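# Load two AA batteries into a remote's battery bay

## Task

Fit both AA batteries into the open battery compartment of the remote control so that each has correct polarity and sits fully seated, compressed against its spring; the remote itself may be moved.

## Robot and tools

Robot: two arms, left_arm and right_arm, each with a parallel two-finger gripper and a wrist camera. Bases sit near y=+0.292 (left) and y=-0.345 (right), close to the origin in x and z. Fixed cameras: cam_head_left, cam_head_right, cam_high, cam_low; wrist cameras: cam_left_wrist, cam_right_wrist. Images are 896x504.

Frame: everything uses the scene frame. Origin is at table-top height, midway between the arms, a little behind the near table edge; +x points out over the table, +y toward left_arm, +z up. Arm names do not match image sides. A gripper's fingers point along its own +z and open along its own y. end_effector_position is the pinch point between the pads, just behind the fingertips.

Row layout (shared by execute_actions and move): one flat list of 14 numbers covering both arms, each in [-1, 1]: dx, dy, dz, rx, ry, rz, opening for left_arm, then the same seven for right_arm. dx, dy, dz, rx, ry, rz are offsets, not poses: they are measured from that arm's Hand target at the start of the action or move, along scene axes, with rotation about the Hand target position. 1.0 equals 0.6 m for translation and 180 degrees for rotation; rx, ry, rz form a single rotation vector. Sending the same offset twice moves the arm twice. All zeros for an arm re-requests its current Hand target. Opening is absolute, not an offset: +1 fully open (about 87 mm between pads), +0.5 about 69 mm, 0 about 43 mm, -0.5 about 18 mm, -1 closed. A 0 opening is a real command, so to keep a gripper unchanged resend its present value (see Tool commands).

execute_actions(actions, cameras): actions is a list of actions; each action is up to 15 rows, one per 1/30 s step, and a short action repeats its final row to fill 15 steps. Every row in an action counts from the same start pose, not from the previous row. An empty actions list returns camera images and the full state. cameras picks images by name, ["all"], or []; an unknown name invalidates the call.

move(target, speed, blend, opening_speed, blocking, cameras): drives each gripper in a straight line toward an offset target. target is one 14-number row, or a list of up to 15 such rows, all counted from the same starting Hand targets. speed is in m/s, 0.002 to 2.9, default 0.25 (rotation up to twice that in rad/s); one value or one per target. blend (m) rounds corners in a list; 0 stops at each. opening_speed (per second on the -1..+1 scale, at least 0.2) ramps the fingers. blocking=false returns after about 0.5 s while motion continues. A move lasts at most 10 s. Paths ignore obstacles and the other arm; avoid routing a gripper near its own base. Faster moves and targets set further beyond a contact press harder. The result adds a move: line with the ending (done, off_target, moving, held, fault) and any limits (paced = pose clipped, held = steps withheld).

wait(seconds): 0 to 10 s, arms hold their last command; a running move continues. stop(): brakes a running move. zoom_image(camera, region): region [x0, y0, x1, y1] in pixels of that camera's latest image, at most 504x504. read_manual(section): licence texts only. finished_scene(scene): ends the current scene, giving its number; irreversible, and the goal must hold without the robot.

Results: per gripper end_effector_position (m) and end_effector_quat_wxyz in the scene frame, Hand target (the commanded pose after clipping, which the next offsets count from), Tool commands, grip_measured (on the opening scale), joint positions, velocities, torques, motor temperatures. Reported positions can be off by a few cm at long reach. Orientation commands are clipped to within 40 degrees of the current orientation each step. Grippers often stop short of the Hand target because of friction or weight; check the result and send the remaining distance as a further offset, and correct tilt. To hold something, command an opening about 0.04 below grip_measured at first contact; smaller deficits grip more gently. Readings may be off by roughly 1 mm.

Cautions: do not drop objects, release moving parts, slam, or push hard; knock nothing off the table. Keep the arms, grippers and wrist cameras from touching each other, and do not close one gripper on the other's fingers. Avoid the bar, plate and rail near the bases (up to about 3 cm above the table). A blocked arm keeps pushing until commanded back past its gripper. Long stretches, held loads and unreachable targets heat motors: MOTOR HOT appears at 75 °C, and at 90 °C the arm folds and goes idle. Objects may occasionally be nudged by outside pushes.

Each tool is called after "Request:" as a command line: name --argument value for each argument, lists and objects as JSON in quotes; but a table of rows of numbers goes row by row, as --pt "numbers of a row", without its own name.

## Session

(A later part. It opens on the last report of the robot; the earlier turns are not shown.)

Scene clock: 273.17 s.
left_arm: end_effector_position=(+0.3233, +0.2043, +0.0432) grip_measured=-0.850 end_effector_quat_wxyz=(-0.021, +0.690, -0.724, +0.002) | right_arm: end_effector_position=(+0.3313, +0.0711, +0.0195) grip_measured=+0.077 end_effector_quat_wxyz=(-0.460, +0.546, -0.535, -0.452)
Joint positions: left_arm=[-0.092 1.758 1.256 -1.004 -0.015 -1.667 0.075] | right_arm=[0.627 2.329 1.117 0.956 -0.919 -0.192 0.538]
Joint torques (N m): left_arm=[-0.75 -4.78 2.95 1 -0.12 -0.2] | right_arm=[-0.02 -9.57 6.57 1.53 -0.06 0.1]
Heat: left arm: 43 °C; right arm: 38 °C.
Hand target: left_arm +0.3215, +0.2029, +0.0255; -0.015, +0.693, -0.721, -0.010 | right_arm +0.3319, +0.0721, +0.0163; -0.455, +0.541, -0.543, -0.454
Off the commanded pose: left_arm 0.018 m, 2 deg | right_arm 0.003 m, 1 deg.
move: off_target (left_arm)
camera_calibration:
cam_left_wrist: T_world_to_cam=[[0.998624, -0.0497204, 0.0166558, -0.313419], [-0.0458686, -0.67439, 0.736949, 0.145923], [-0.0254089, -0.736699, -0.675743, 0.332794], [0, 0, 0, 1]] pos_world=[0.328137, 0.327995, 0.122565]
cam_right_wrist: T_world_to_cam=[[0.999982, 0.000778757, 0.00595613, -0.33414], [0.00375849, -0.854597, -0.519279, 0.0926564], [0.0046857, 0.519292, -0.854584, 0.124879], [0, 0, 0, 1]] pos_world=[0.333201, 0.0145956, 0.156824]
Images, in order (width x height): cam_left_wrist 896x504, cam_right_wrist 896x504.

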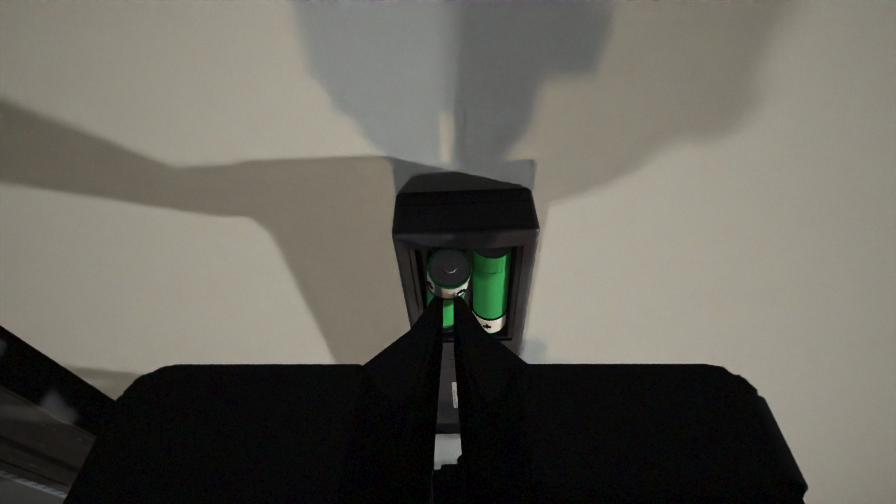

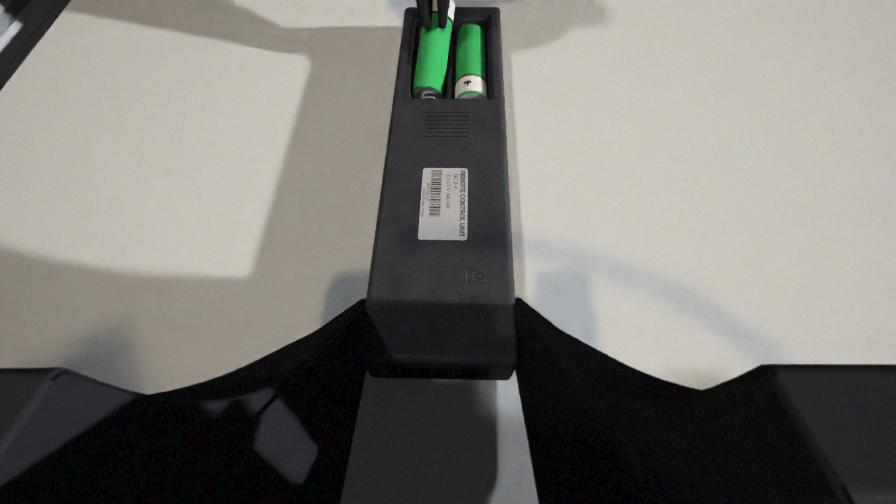

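Request:
move --pt "0 0.015 0.045 0 0 0 -0.85 0 0 0 0 0 0 -0.04" --pt "-0.005 0.02 0.03 0 0 0 -0.79 0 0 0 0 0 0 -0.04" --pt "-0.005 0.018 0.0 0 0 0 -0.79 0 0 0 0 0 0 -0.04" --speed 0.06 --cameras '["cam_right_wrist","cam_left_wrist"]'

Request:
zoom_image --camera "cam_right_wrist" --region '[380, 0, 530, 110]'

Request:
zoom_image --camera "cam_left_wrist" --region '[340, 160, 560, 420]'

Scene clock: 276.33 s.
left_arm: end_effector_position=(+0.3264, +0.2066, +0.0431) grip_measured=-0.789 end_effector_quat_wxyz=(-0.021, +0.692, -0.721, +0.013) | right_arm: end_effector_position=(+0.3313, +0.0711, +0.0195) grip_measured=+0.077 end_effector_quat_wxyz=(-0.460, +0.546, -0.535, -0.452)
Joint positions: left_arm=[-0.077 1.751 1.245 -0.981 -0.002 -1.659 0.105] | right_arm=[0.627 2.329 1.117 0.956 -0.919 -0.192 0.538]
Joint torques (N m): left_arm=[0.8 -5.45 2.39 0.84 -0.28 0.07] | right_arm=[0.02 -9.59 6.64 1.53 -0.04 0.09]
Heat: left arm: 43 °C; right arm: 38 °C.
Hand target: left_arm +0.3183, +0.2137, +0.0254; -0.015, +0.693, -0.721, -0.010 | right_arm +0.3319, +0.0721, +0.0163; -0.455, +0.541, -0.543, -0.454
Off the commanded pose: left_arm 0.021 m, 3 deg | right_arm 0.003 m, 1 deg.
move: off_target (left_arm)
camera_calibration:
cam_left_wrist: T_world_to_cam=[[0.998535, -0.0425463, 0.0334276, -0.318596], [-0.0532568, -0.663736, 0.746069, 0.147459], [-0.00955543, -0.746756, -0.665029, 0.330979], [0, 0, 0, 1]] pos_world=[0.329145, 0.331479, 0.120746]
cam_right_wrist: T_world_to_cam=[[0.999982, 0.000778757, 0.00595613, -0.33414], [0.00375849, -0.854597, -0.519279, 0.0926564], [0.0046857, 0.519292, -0.854584, 0.124879], [0, 0, 0, 1]] pos_world=[0.333201, 0.0145956, 0.156824]
Images, in order (width x height): cam_left_wrist 896x504, cam_right_wrist 896x504.

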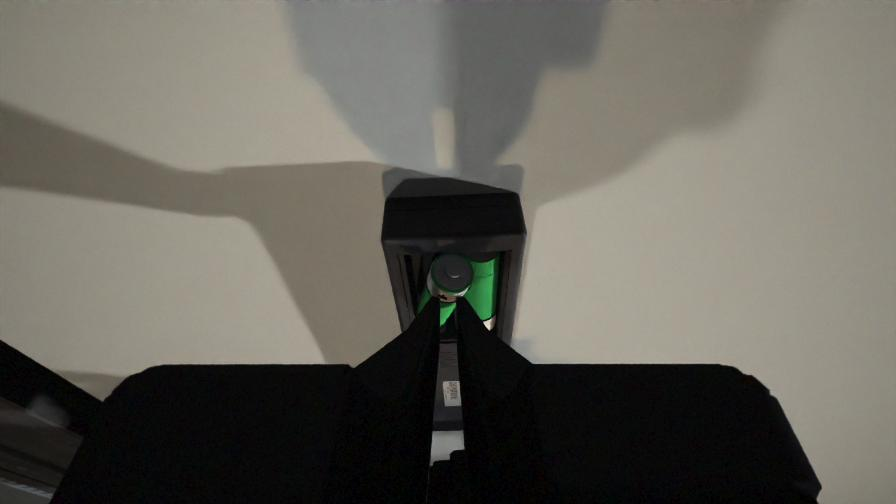

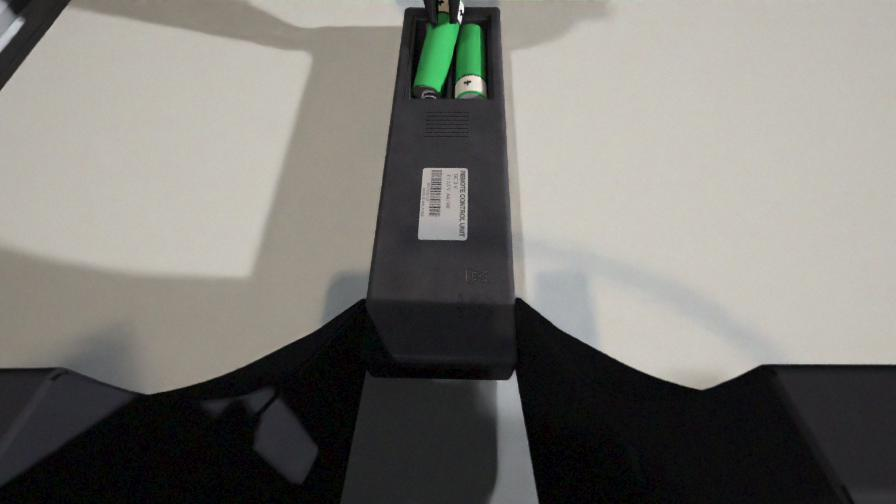

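Scaled by 3.360 from the camera's 896x504 image, which has a finer 1280x720 frame.

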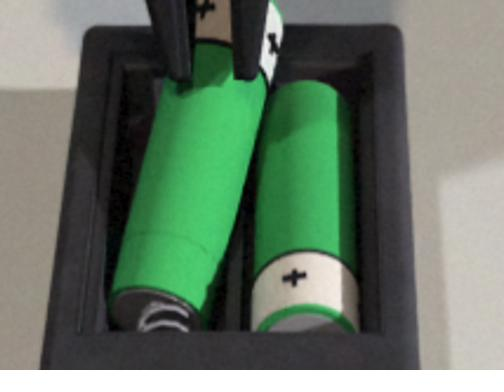

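Scaled by 1.938 from the camera's 896x504 image, which has a finer 1280x720 frame.

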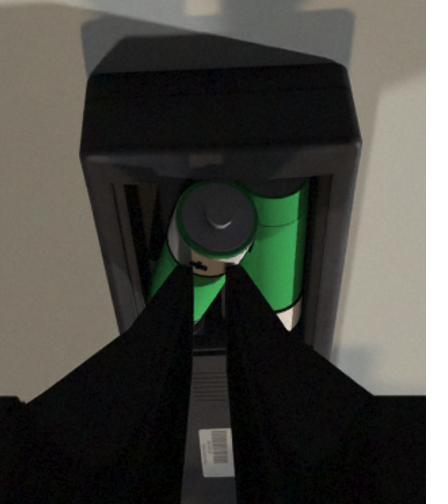

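Request:
move --pt "0.014 -0.008 0.05 0 0 0 -0.79 0 0 0 0 0 0 -0.04" --pt "0.014 -0.012 0.055 0 0 0 -0.45 0 0 0 0 0 0 -0.04" --pt "0.014 -0.012 0.023 0 0 0 -0.45 0 0 0 0 0 0 -0.04" --pt "0.014 -0.012 0.023 0 0 0 -0.70 0 0 0 0 0 0 -0.04" --speed 0.08 --cameras '["cam_right_wrist","cam_left_wrist"]'

Request:
zoom_image --camera "cam_right_wrist" --region '[380, 0, 530, 110]'

Request:
zoom_image --camera "cam_left_wrist" --region '[340, 160, 560, 420]'

Scene clock: 280.10 s.
left_arm: end_effector_position=(+0.3277, +0.2064, +0.0451) grip_measured=-0.700 end_effector_quat_wxyz=(-0.010, +0.692, -0.721, -0.001) | right_arm: end_effector_position=(+0.3313, +0.0711, +0.0195) grip_measured=+0.077 end_effector_quat_wxyz=(-0.460, +0.545, -0.535, -0.452)
Joint positions: left_arm=[-0.077 1.786 1.297 -1.034 -0.002 -1.659 0.15] | right_arm=[0.627 2.329 1.117 0.956 -0.919 -0.192 0.538]
Joint torques (N m): left_arm=[-0.88 -6.98 4.37 0.67 -0.26 -0.14] | right_arm=[0.13 -9.57 6.63 1.54 -0.03 0.08]
Heat: left arm: 43 °C; right arm: 38 °C.
Hand target: left_arm +0.3269, +0.2065, +0.0393; -0.015, +0.693, -0.721, -0.010 | right_arm +0.3319, +0.0721, +0.0163; -0.455, +0.541, -0.543, -0.454
Off the commanded pose: left_arm 0.006 m, 1 deg | right_arm 0.003 m, 1 deg.
move: done
camera_calibration:
cam_left_wrist: T_world_to_cam=[[0.999118, -0.0419675, -0.00149809, -0.318735], [-0.0269071, -0.667151, 0.744436, 0.138044], [-0.0322416, -0.743739, -0.667692, 0.339051], [0, 0, 0, 1]] pos_world=[0.3331, 0.330885, 0.123139]
cam_right_wrist: T_world_to_cam=[[0.999984, 0.000762874, 0.00559594, -0.334085], [0.00355787, -0.854596, -0.519282, 0.0927235], [0.00438612, 0.519293, -0.854585, 0.124978], [0, 0, 0, 1]] pos_world=[0.333201, 0.0145956, 0.156824]
Images, in order (width x height): cam_left_wrist 896x504, cam_right_wrist 896x504.

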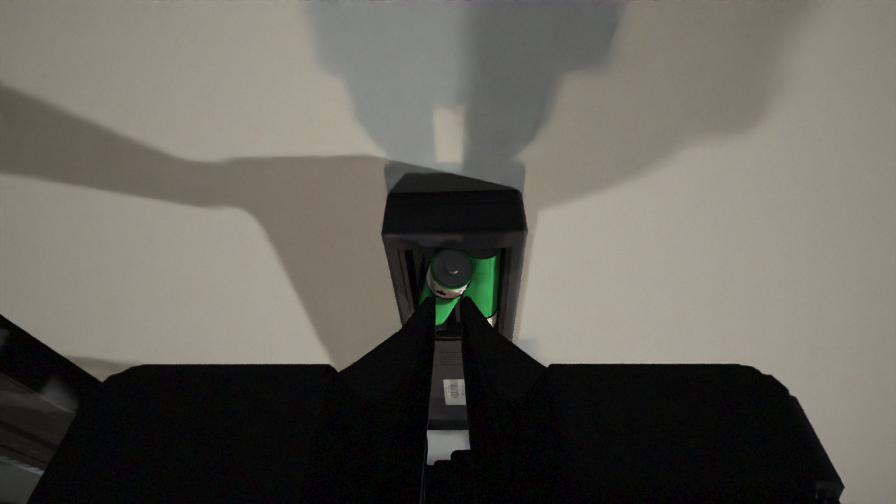

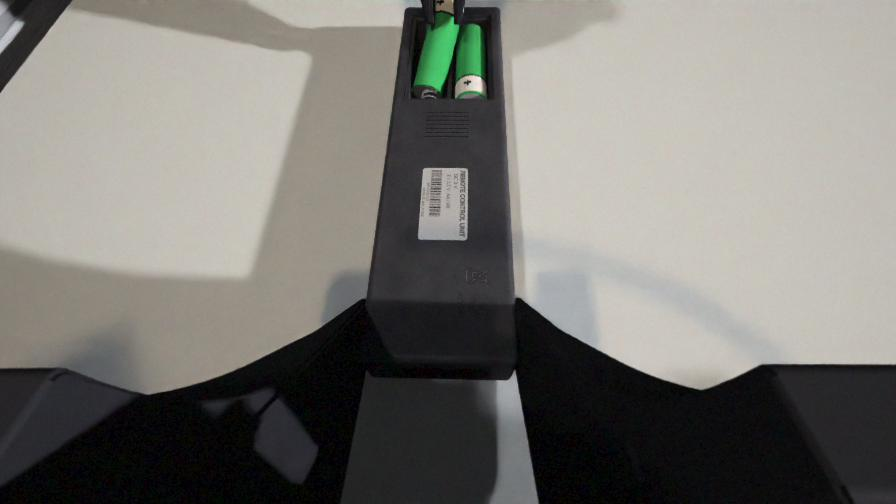

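Scaled by 3.360 from the camera's 896x504 image, which has a finer 1280x720 frame.

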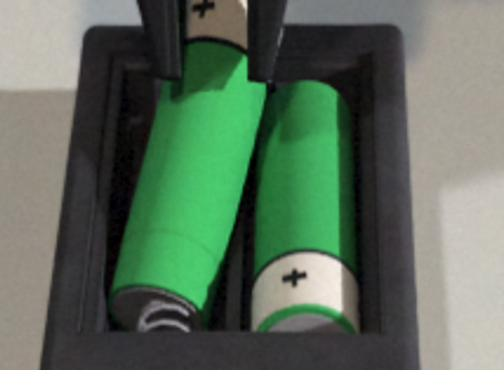

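Scaled by 1.938 from the camera's 896x504 image, which has a finer 1280x720 frame.

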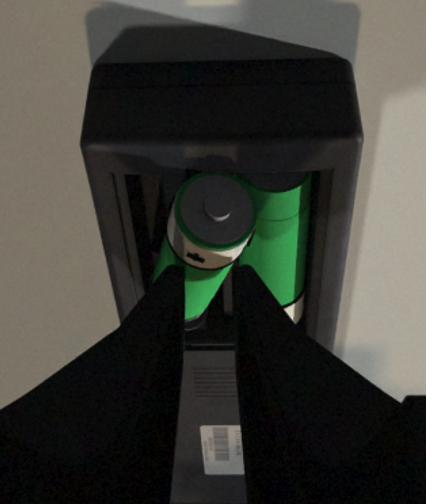

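Request:
move --pt "0.001 0 0.01 0 0 0 -0.50 0 0 0 0 0 0 -0.04" --pt "0.001 0 -0.013 0 0 0 -0.50 0 0 0 0 0 0 -0.04" --pt "0.001 0 -0.013 0 0 0 -0.72 0 0 0 0 0 0 -0.04" --pt "-0.013 0.0 0.002 0 0 0 -0.72 0 0 0 0 0 0 -0.04" --speed 0.06 --cameras '["cam_right_wrist","cam_left_wrist"]'

Request:
zoom_image --camera "cam_right_wrist" --region '[380, 0, 530, 110]'

Request:
zoom_image --camera "cam_left_wrist" --region '[340, 160, 560, 420]'

Scene clock: 283.33 s.
left_arm: end_effector_position=(+0.3247, +0.2069, +0.0376) grip_measured=-0.607 end_effector_quat_wxyz=(-0.009, +0.693, -0.720, -0.004) | right_arm: end_effector_position=(+0.3322, +0.0710, +0.0195) grip_measured=+0.077 end_effector_quat_wxyz=(-0.461, +0.544, -0.537, -0.451)
Joint positions: left_arm=[-0.078 1.788 1.27 -1.011 -0.005 -1.664 0.196] | right_arm=[0.627 2.329 1.117 0.956 -0.914 -0.192 0.538]
Joint torques (N m): left_arm=[-1.09 -9.37 3.96 0.43 -0.22 -0.13] | right_arm=[0.09 -9.58 6.72 1.54 -0.1 0.09]
Heat: left arm: 42 °C; right arm: 38 °C.
Hand target: left_arm +0.3190, +0.2064, +0.0404; -0.015, +0.693, -0.721, -0.010 | right_arm +0.3319, +0.0721, +0.0163; -0.455, +0.541, -0.543, -0.454
Off the commanded pose: left_arm 0.006 m, 1 deg | right_arm 0.003 m, 1 deg.
move: done
camera_calibration:
cam_left_wrist: T_world_to_cam=[[0.999199, -0.0392654, -0.0076688, -0.316133], [-0.0206183, -0.66967, 0.742372, 0.142385], [-0.0342851, -0.74162, -0.669944, 0.334609], [0, 0, 0, 1]] pos_world=[0.330288, 0.331091, 0.116043]
cam_right_wrist: T_world_to_cam=[[0.999971, -0.0041409, 0.00636934, -0.334622], [-0.000236523, -0.854957, -0.518699, 0.0939858], [0.00759339, 0.518683, -0.854933, 0.12392], [0, 0, 0, 1]] pos_world=[0.333694, 0.0146929, 0.156825]
Images, in order (width x height): cam_left_wrist 896x504, cam_right_wrist 896x504.

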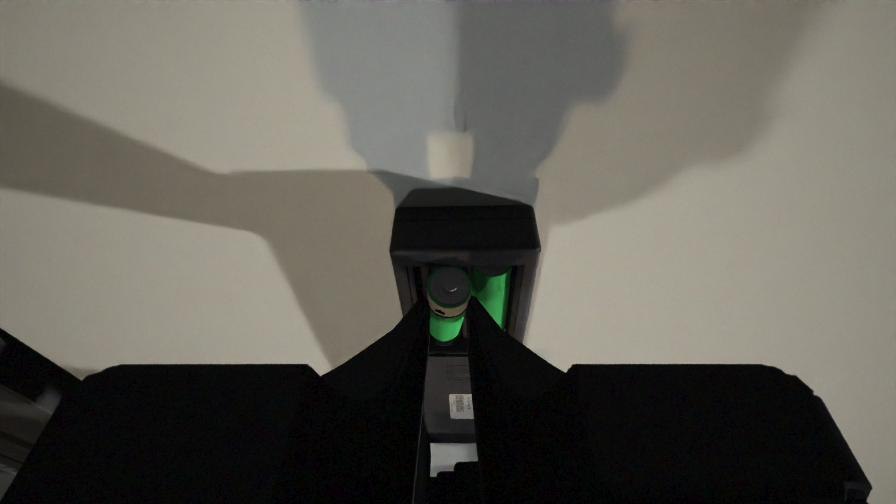

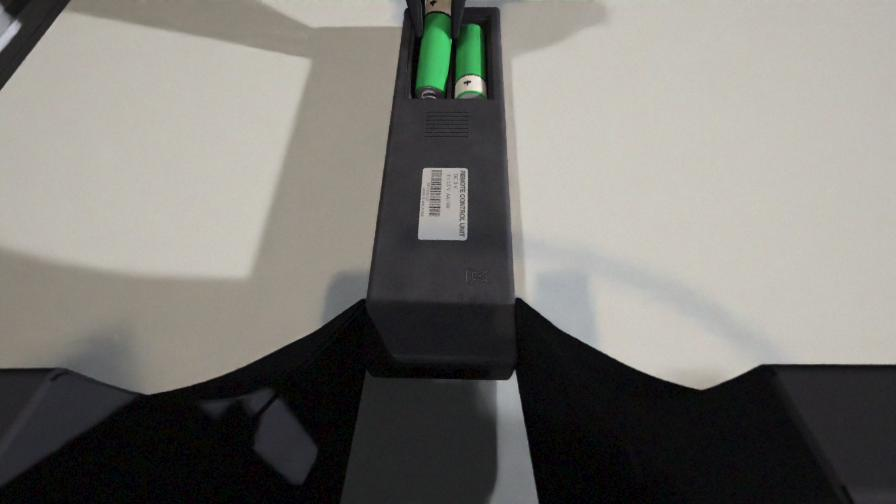

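Scaled by 3.360 from the camera's 896x504 image, which has a finer 1280x720 frame.

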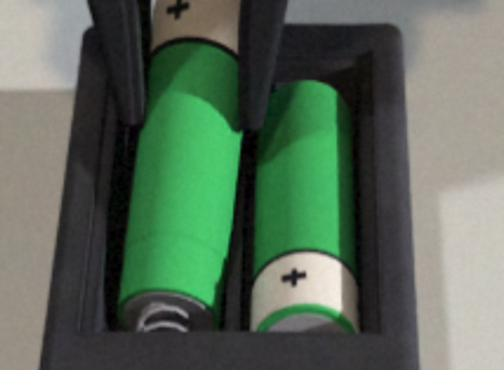

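Scaled by 1.938 from the camera's 896x504 image, which has a finer 1280x720 frame.

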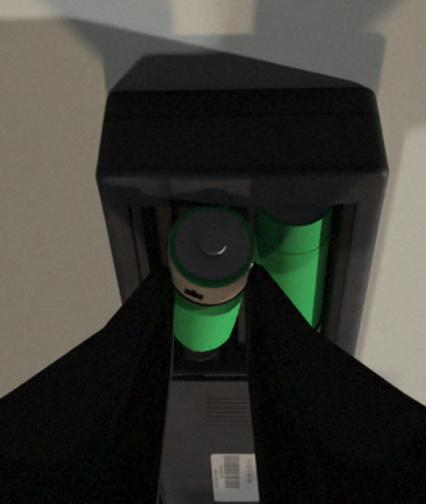

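Request:
move --pt "-0.011 0.0 0.003 0 0 0 -0.72 0 0 0 0 0 0 -0.04" --pt "-0.011 -0.012 0.0 0 0 0 -0.72 0 0 0 0 0 0 -0.04" --speed 0.06 --cameras '["cam_right_wrist","cam_left_wrist"]'

Request:
zoom_image --camera "cam_right_wrist" --region '[380, 0, 530, 110]'

Request:
zoom_image --camera "cam_left_wrist" --region '[340, 160, 560, 420]'

Scene clock: 284.80 s.
left_arm: end_effector_position=(+0.3193, +0.2050, +0.0376) grip_measured=-0.608 end_effector_quat_wxyz=(-0.020, +0.695, -0.719, -0.010) | right_arm: end_effector_position=(+0.3294, +0.0722, +0.0197) grip_measured=+0.077 end_effector_quat_wxyz=(-0.458, +0.546, -0.534, -0.455)
Joint positions: left_arm=[-0.099 1.765 1.244 -1.005 -0.029 -1.688 0.196] | right_arm=[0.631 2.329 1.117 0.956 -0.922 -0.189 0.538]
Joint torques (N m): left_arm=[-1.47 -8.88 4.11 0.4 0.03 -0.1] | right_arm=[-0.28 -9.48 6.58 1.54 -0.02 0.06]
Heat: left arm: 43 °C; right arm: 38 °C.
Hand target: left_arm +0.3124, +0.1993, +0.0404; -0.015, +0.693, -0.721, -0.010 | right_arm +0.3319, +0.0722, +0.0163; -0.455, +0.541, -0.543, -0.454
Off the commanded pose: left_arm 0.009 m, 1 deg | right_arm 0.004 m, 1 deg.
move: done
camera_calibration:
cam_left_wrist: T_world_to_cam=[[0.999379, -0.0352202, -0.0014028, -0.311786], [-0.0231628, -0.686205, 0.72704, 0.145808], [-0.0265691, -0.726555, -0.686594, 0.328188], [0, 0, 0, 1]] pos_world=[0.323689, 0.32752, 0.118886]
cam_right_wrist: T_world_to_cam=[[0.999974, 0.00665307, 0.00261899, -0.332522], [0.0070449, -0.854228, -0.51985, 0.0925614], [-0.00122139, 0.519855, -0.854253, 0.126346], [0, 0, 0, 1]] pos_world=[0.332016, 0.0155994, 0.15692]
Images, in order (width x height): cam_left_wrist 896x504, cam_right_wrist 896x504.

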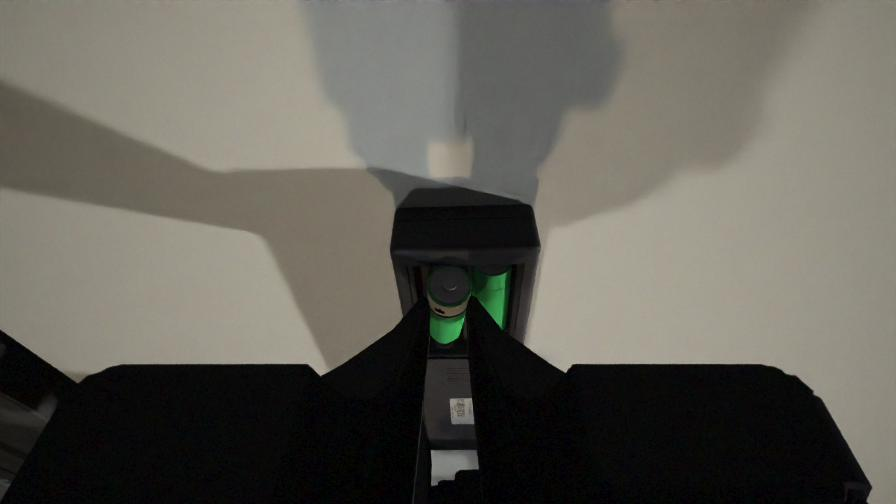

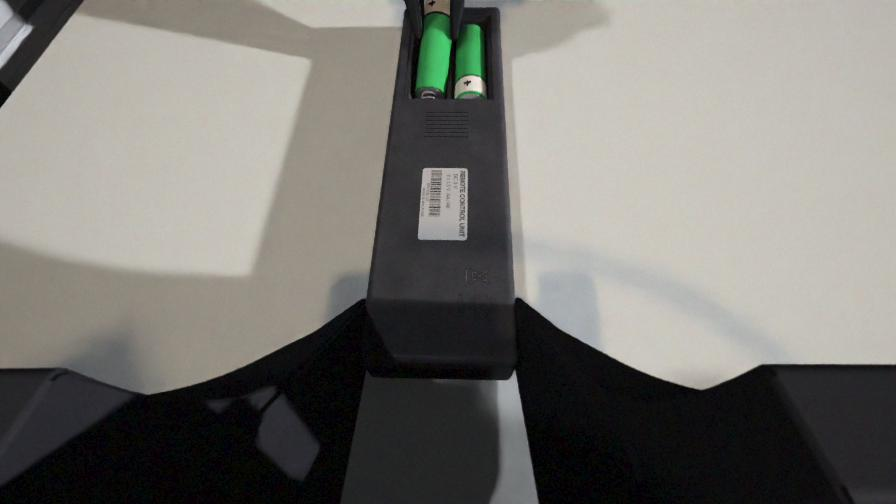

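Scaled by 3.360 from the camera's 896x504 image, which has a finer 1280x720 frame.

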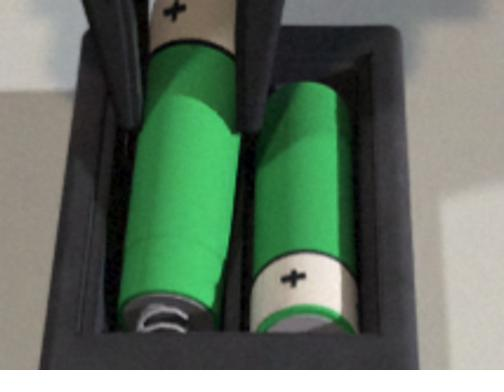

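Scaled by 1.938 from the camera's 896x504 image, which has a finer 1280x720 frame.

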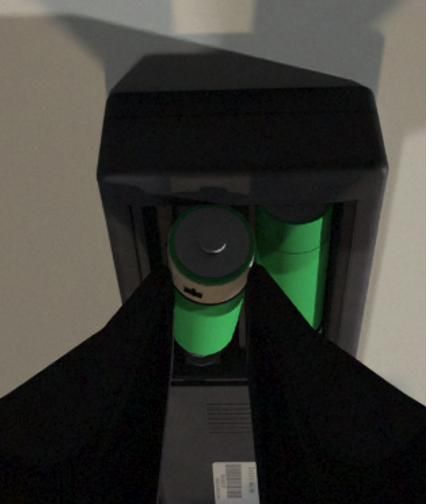

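Request:
move --pt "0.012 0.012 0.012 0 0 0 -0.72 0 0 0 0 0 0 -0.04" --pt "0.004 0.012 0.012 0 0 0 -0.72 0 0 0 0 0 0 -0.04" --pt "0.004 -0.01 0.006 0 0 0 -0.72 0 0 0 0 0 0 -0.04" --speed 0.06 --cameras '["cam_right_wrist","cam_left_wrist"]'

Request:
zoom_image --camera "cam_right_wrist" --region '[380, 0, 530, 110]'

Request:
zoom_image --camera "cam_left_wrist" --region '[340, 160, 560, 420]'

Scene clock: 286.77 s.
left_arm: end_effector_position=(+0.3201, +0.2033, +0.0411) grip_measured=-0.608 end_effector_quat_wxyz=(-0.026, +0.695, -0.719, -0.015) | right_arm: end_effector_position=(+0.3293, +0.0722, +0.0197) grip_measured=+0.077 end_effector_quat_wxyz=(-0.458, +0.546, -0.534, -0.455)
Joint positions: left_arm=[-0.113 1.765 1.261 -1.024 -0.046 -1.703 0.196] | right_arm=[0.631 2.329 1.117 0.956 -0.922 -0.188 0.538]
Joint torques (N m): left_arm=[-1.73 -8.2 4.81 0.39 0.19 -0.19] | right_arm=[-0.24 -9.59 6.58 1.53 -0.03 0.05]
Heat: left arm: 43 °C; right arm: 38 °C.
Hand target: left_arm +0.3148, +0.1933, +0.0440; -0.015, +0.693, -0.721, -0.010 | right_arm +0.3319, +0.0722, +0.0163; -0.455, +0.541, -0.543, -0.454
Off the commanded pose: left_arm 0.012 m, 1 deg | right_arm 0.004 m, 1 deg.
move: off_target (left_arm)
camera_calibration:
cam_left_wrist: T_world_to_cam=[[0.999387, -0.0350095, 0.000123714, -0.31285], [-0.0245519, -0.698334, 0.715351, 0.14553], [-0.0249577, -0.714915, -0.698766, 0.326982], [0, 0, 0, 1]] pos_world=[0.324392, 0.32444, 0.124418]
cam_right_wrist: T_world_to_cam=[[0.999977, 0.00653634, 0.00184681, -0.332502], [0.00654375, -0.854228, -0.519857, 0.0927277], [-0.00182037, 0.519857, -0.854251, 0.126544], [0, 0, 0, 1]] pos_world=[0.332118, 0.0155992, 0.156919]
Images, in order (width x height): cam_left_wrist 896x504, cam_right_wrist 896x504.

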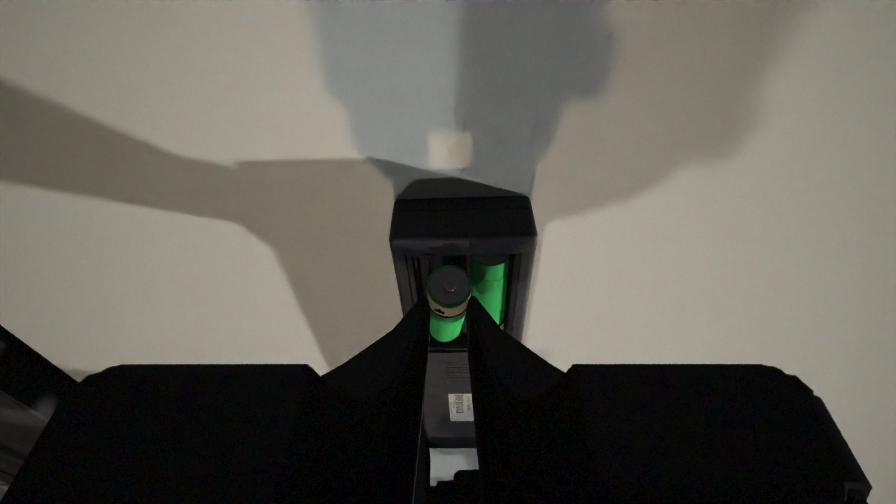

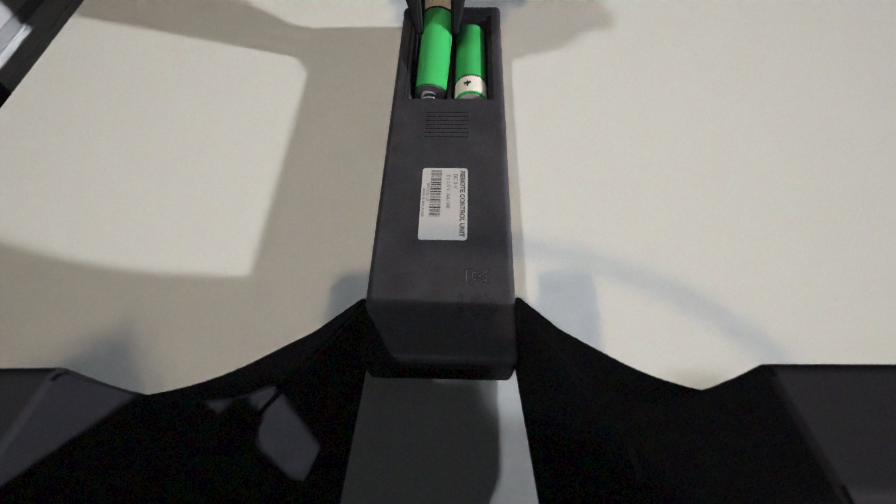

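Scaled by 3.360 from the camera's 896x504 image, which has a finer 1280x720 frame.

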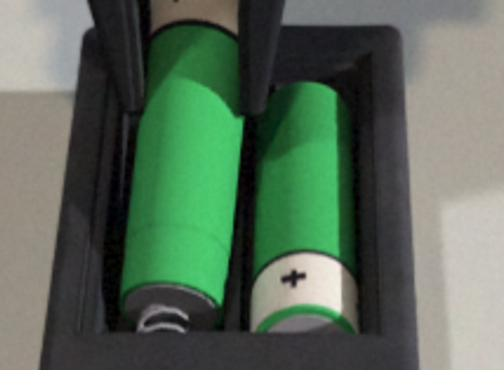

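Scaled by 1.938 from the camera's 896x504 image, which has a finer 1280x720 frame.

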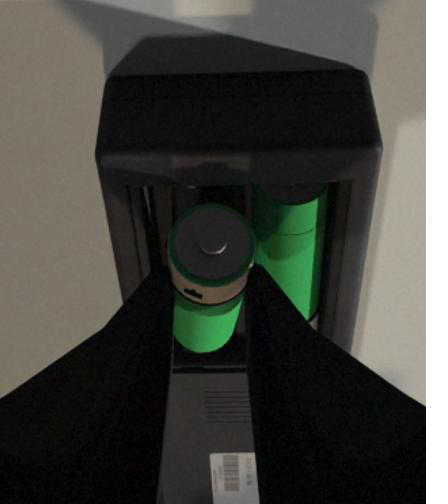

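Request:
move --pt "-0.002 -0.004 -0.016 0 0 0 -0.72 0 0 0 0 0 0 -0.04" --pt "-0.002 -0.008 -0.03 -0.02 0 0 -0.72 0 0 0 0 0 0 -0.04" --speed 0.06 --cameras '["cam_right_wrist","cam_left_wrist"]'

Request:
zoom_image --camera "cam_right_wrist" --region '[380, 0, 530, 110]'

Request:
zoom_image --camera "cam_left_wrist" --region '[340, 160, 560, 420]'

Scene clock: 289.03 s.
left_arm: end_effector_position=(+0.3185, +0.2017, +0.0332) grip_measured=-0.610 end_effector_quat_wxyz=(-0.024, +0.698, -0.715, -0.005) | right_arm: end_effector_position=(+0.3294, +0.0722, +0.0197) grip_measured=+0.077 end_effector_quat_wxyz=(-0.458, +0.547, -0.533, -0.454)
Joint positions: left_arm=[-0.111 1.757 1.215 -0.972 -0.029 -1.71 0.195] | right_arm=[0.631 2.329 1.117 0.956 -0.923 -0.192 0.538]
Joint torques (N m): left_arm=[-0.4 -6.42 3.18 0.89 0.72 0.07] | right_arm=[-0.24 -9.54 6.61 1.55 0 0.09]
Heat: left arm: 43 °C; right arm: 38 °C.
Hand target: left_arm +0.3135, +0.1885, +0.0259; +0.006, +0.693, -0.721, +0.012 | right_arm +0.3319, +0.0722, +0.0163; -0.455, +0.541, -0.543, -0.454
Off the commanded pose: left_arm 0.016 m, 4 deg | right_arm 0.004 m, 1 deg.
move: off_target (left_arm)
camera_calibration:
cam_left_wrist: T_world_to_cam=[[0.999609, -0.0254714, 0.0115268, -0.313617], [-0.0258502, -0.684977, 0.728106, 0.147302], [-0.0106503, -0.728119, -0.685368, 0.31782], [0, 0, 0, 1]] pos_world=[0.320687, 0.324321, 0.114187]
cam_right_wrist: T_world_to_cam=[[0.999955, 0.00792793, 0.00514718, -0.332628], [0.00944831, -0.854107, -0.520011, 0.0917913], [0.000273629, 0.520037, -0.854144, 0.125831], [0, 0, 0, 1]] pos_world=[0.331711, 0.0156, 0.156922]
Images, in order (width x height): cam_left_wrist 896x504, cam_right_wrist 896x504.

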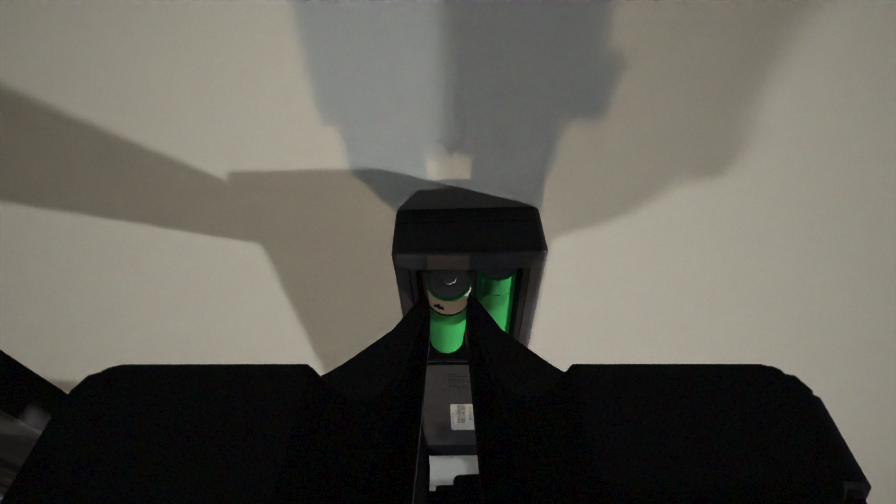

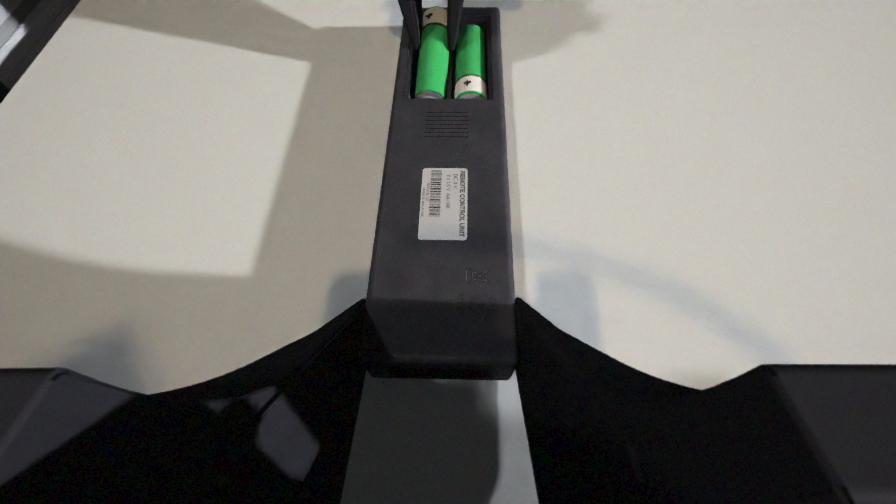

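Scaled by 3.360 from the camera's 896x504 image, which has a finer 1280x720 frame.

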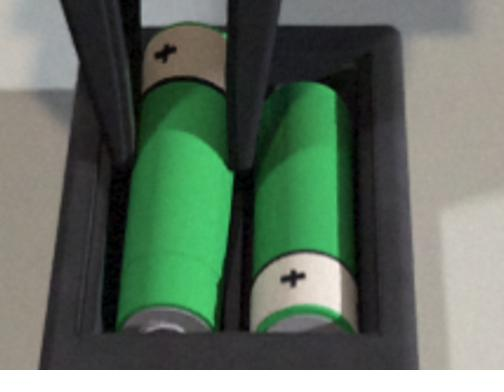

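Scaled by 1.938 from the camera's 896x504 image, which has a finer 1280x720 frame.

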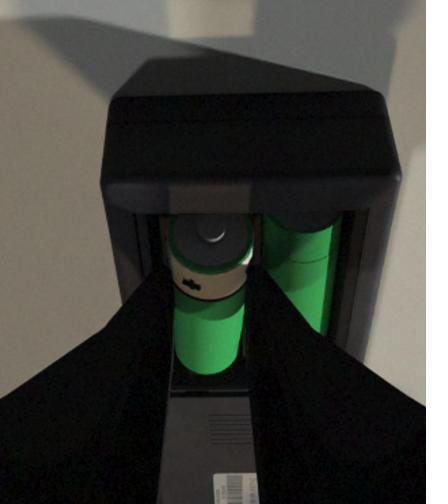

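Request:
move --pt "0.001 -0.008 -0.012 -0.02 0 0 -0.72 0 0 0 0 0 0 -0.04" --pt "0.001 -0.01 -0.035 -0.03 0 0 -0.72 0 0 0 0 0 0 -0.04" --speed 0.06 --cameras '["cam_right_wrist","cam_left_wrist"]'

Request:
zoom_image --camera "cam_right_wrist" --region '[380, 0, 530, 110]'

Request:
zoom_image --camera "cam_left_wrist" --region '[340, 160, 560, 420]'

Scene clock: 290.93 s.
left_arm: end_effector_position=(+0.3239, +0.1977, +0.0309) grip_measured=-0.610 end_effector_quat_wxyz=(+0.000, +0.697, -0.715, +0.046) | right_arm: end_effector_position=(+0.3314, +0.0701, +0.0196) grip_measured=+0.077 end_effector_quat_wxyz=(-0.459, +0.547, -0.533, -0.453)
Joint positions: left_arm=[-0.065 1.742 1.166 -0.886 0.074 -1.667 0.195] | right_arm=[0.624 2.329 1.117 0.955 -0.926 -0.196 0.538]
Joint torques (N m): left_arm=[-1.52 -3.1 1.4 1.29 0.7 -0.04] | right_arm=[0.35 -9.62 6.52 1.55 0.01 0.12]
Heat: left arm: 42 °C; right arm: 38 °C.
Hand target: left_arm +0.3143, +0.1825, +0.0050; +0.039, +0.692, -0.719, +0.046 | right_arm +0.3318, +0.0722, +0.0163; -0.455, +0.541, -0.543, -0.454
Off the commanded pose: left_arm 0.032 m, 5 deg | right_arm 0.004 m, 1 deg.
move: off_target (left_arm)
camera_calibration:
cam_left_wrist: T_world_to_cam=[[0.998374, -0.0250128, 0.0512259, -0.320054], [-0.0559222, -0.604148, 0.794908, 0.138044], [0.0110651, -0.796479, -0.604564, 0.317508], [0, 0, 0, 1]] pos_world=[0.32374, 0.328282, 0.0986169]
cam_right_wrist: T_world_to_cam=[[0.999955, 0.0057569, 0.00757255, -0.334554], [0.00885488, -0.854169, -0.519919, 0.0902519], [0.00347511, 0.519963, -0.854182, 0.125813], [0, 0, 0, 1]] pos_world=[0.333302, 0.0135982, 0.156925]
Images, in order (width x height): cam_left_wrist 896x504, cam_right_wrist 896x504.

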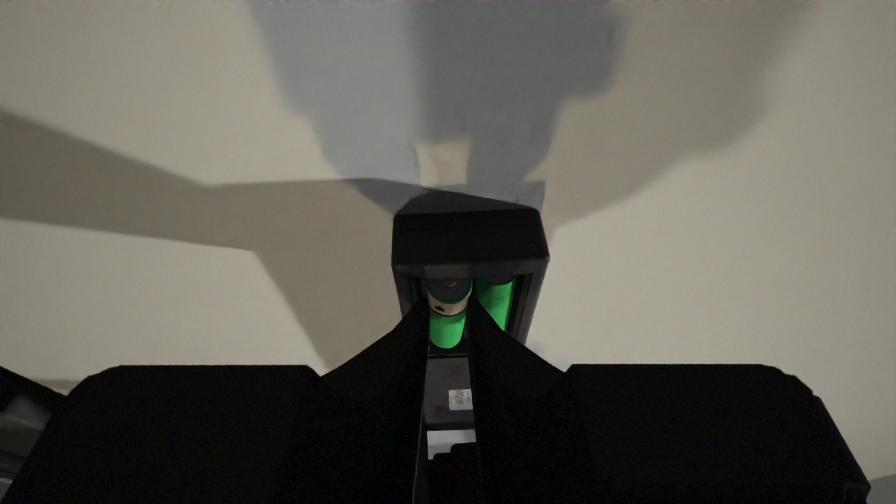

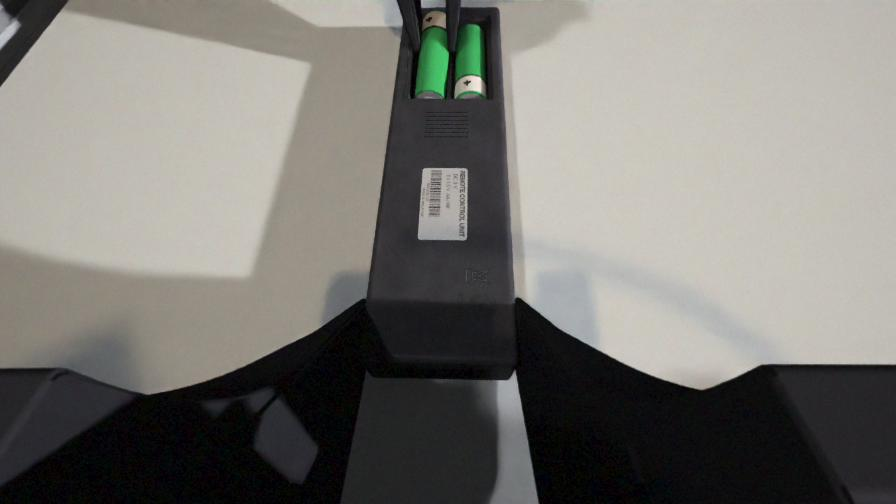

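Scaled by 3.360 from the camera's 896x504 image, which has a finer 1280x720 frame.

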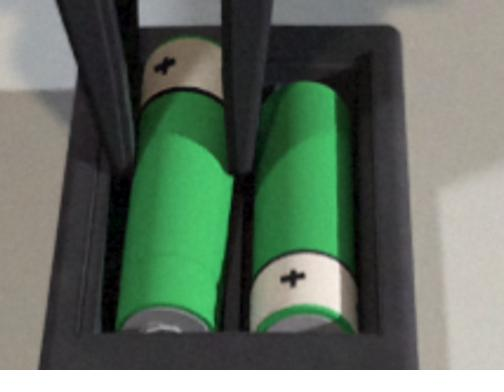

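Scaled by 1.938 from the camera's 896x504 image, which has a finer 1280x720 frame.

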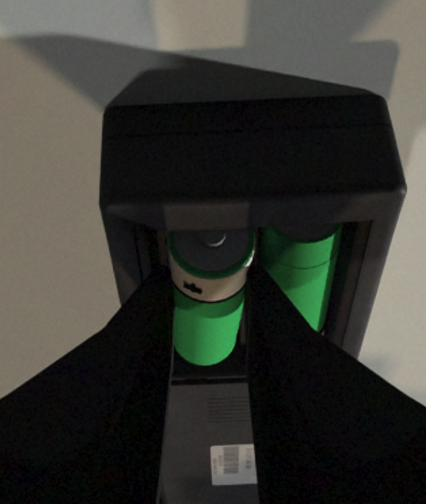

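Request:
move --pt "0.008 0.01 0 -0.05 0 0 -0.72 0 0 0 0 0 0 -0.04" --pt "0.008 0.01 -0.015 -0.08 0 0 -0.72 0 0 0 0 0 0 -0.04" --speed 0.06 --cameras '["cam_right_wrist","cam_left_wrist"]'

Request:
zoom_image --camera "cam_right_wrist" --region '[380, 0, 530, 110]'

Request:
zoom_image --camera "cam_left_wrist" --region '[340, 160, 560, 420]'

Scene clock: 294.10 s.
left_arm: end_effector_position=(+0.3315, +0.1958, +0.0310) grip_measured=-0.610 end_effector_quat_wxyz=(+0.100, +0.681, -0.706, +0.165) | right_arm: end_effector_position=(+0.3367, +0.0657, +0.0196) grip_measured=+0.076 end_effector_quat_wxyz=(-0.462, +0.544, -0.537, -0.450)
Joint positions: left_arm=[0.089 1.794 1.118 -0.785 0.403 -1.515 0.195] | right_arm=[0.611 2.329 1.117 0.953 -0.926 -0.197 0.538]
Joint torques (N m): left_arm=[-2.21 -2.04 1.28 1.21 0.12 -0.08] | right_arm=[1.65 -9.59 6.5 1.56 0.03 0.14]
Heat: left arm: 42 °C; right arm: 39 °C.
Hand target: left_arm +0.3190, +0.1885, -0.0040; +0.125, +0.682, -0.708, +0.136 | right_arm +0.3319, +0.0721, +0.0163; -0.455, +0.541, -0.543, -0.454
Off the commanded pose: left_arm 0.038 m, 4 deg | right_arm 0.009 m, 1 deg.
move: off_target (left_arm)
camera_calibration:
cam_left_wrist: T_world_to_cam=[[0.996153, -0.0242187, 0.084221, -0.328132], [-0.0874918, -0.329591, 0.940061, 0.0894829], [0.0049914, -0.943813, -0.330441, 0.338226], [0, 0, 0, 1]] pos_world=[0.33301, 0.340768, 0.0552803]
cam_right_wrist: T_world_to_cam=[[0.999946, -0.00703191, 0.00765934, -0.339006], [-0.00203017, -0.854496, -0.519454, 0.0900527], [0.0101976, 0.519411, -0.854464, 0.125869], [0, 0, 0, 1]] pos_world=[0.337887, 0.00918814, 0.156925]
Images, in order (width x height): cam_left_wrist 896x504, cam_right_wrist 896x504.

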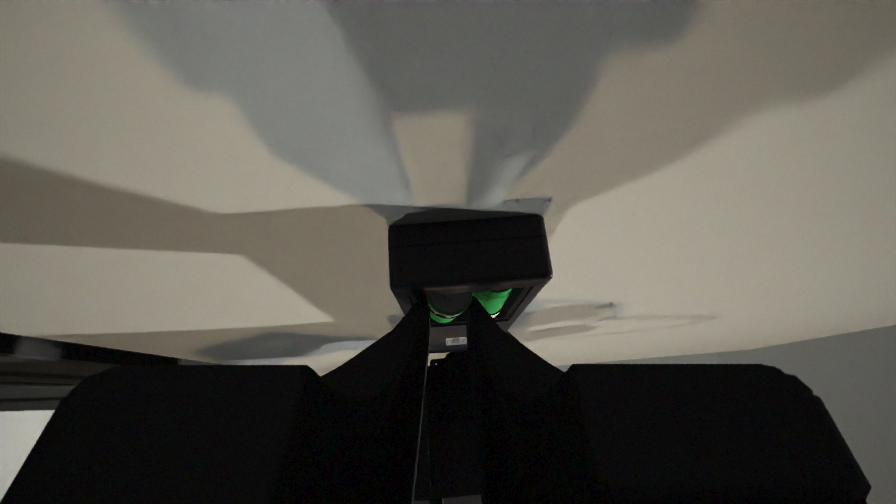

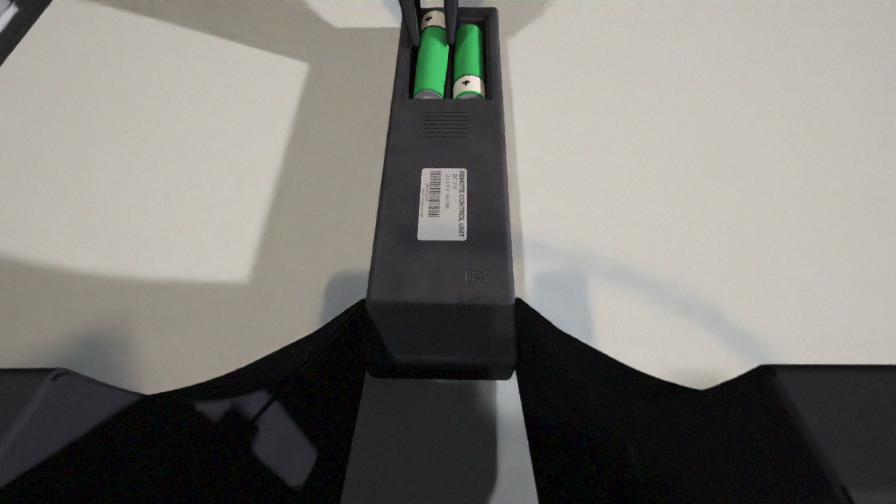

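Scaled by 3.360 from the camera's 896x504 image, which has a finer 1280x720 frame.

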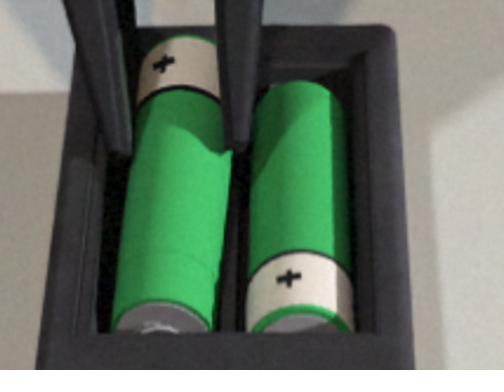

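Scaled by 1.938 from the camera's 896x504 image, which has a finer 1280x720 frame.

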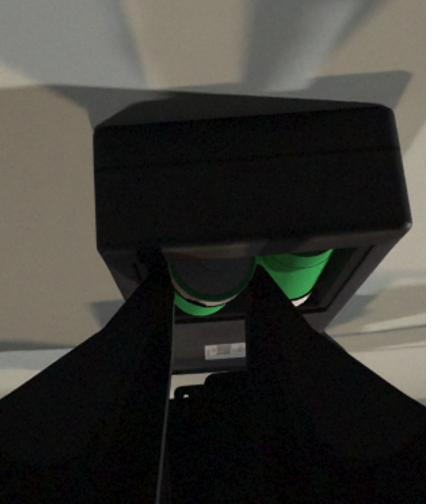

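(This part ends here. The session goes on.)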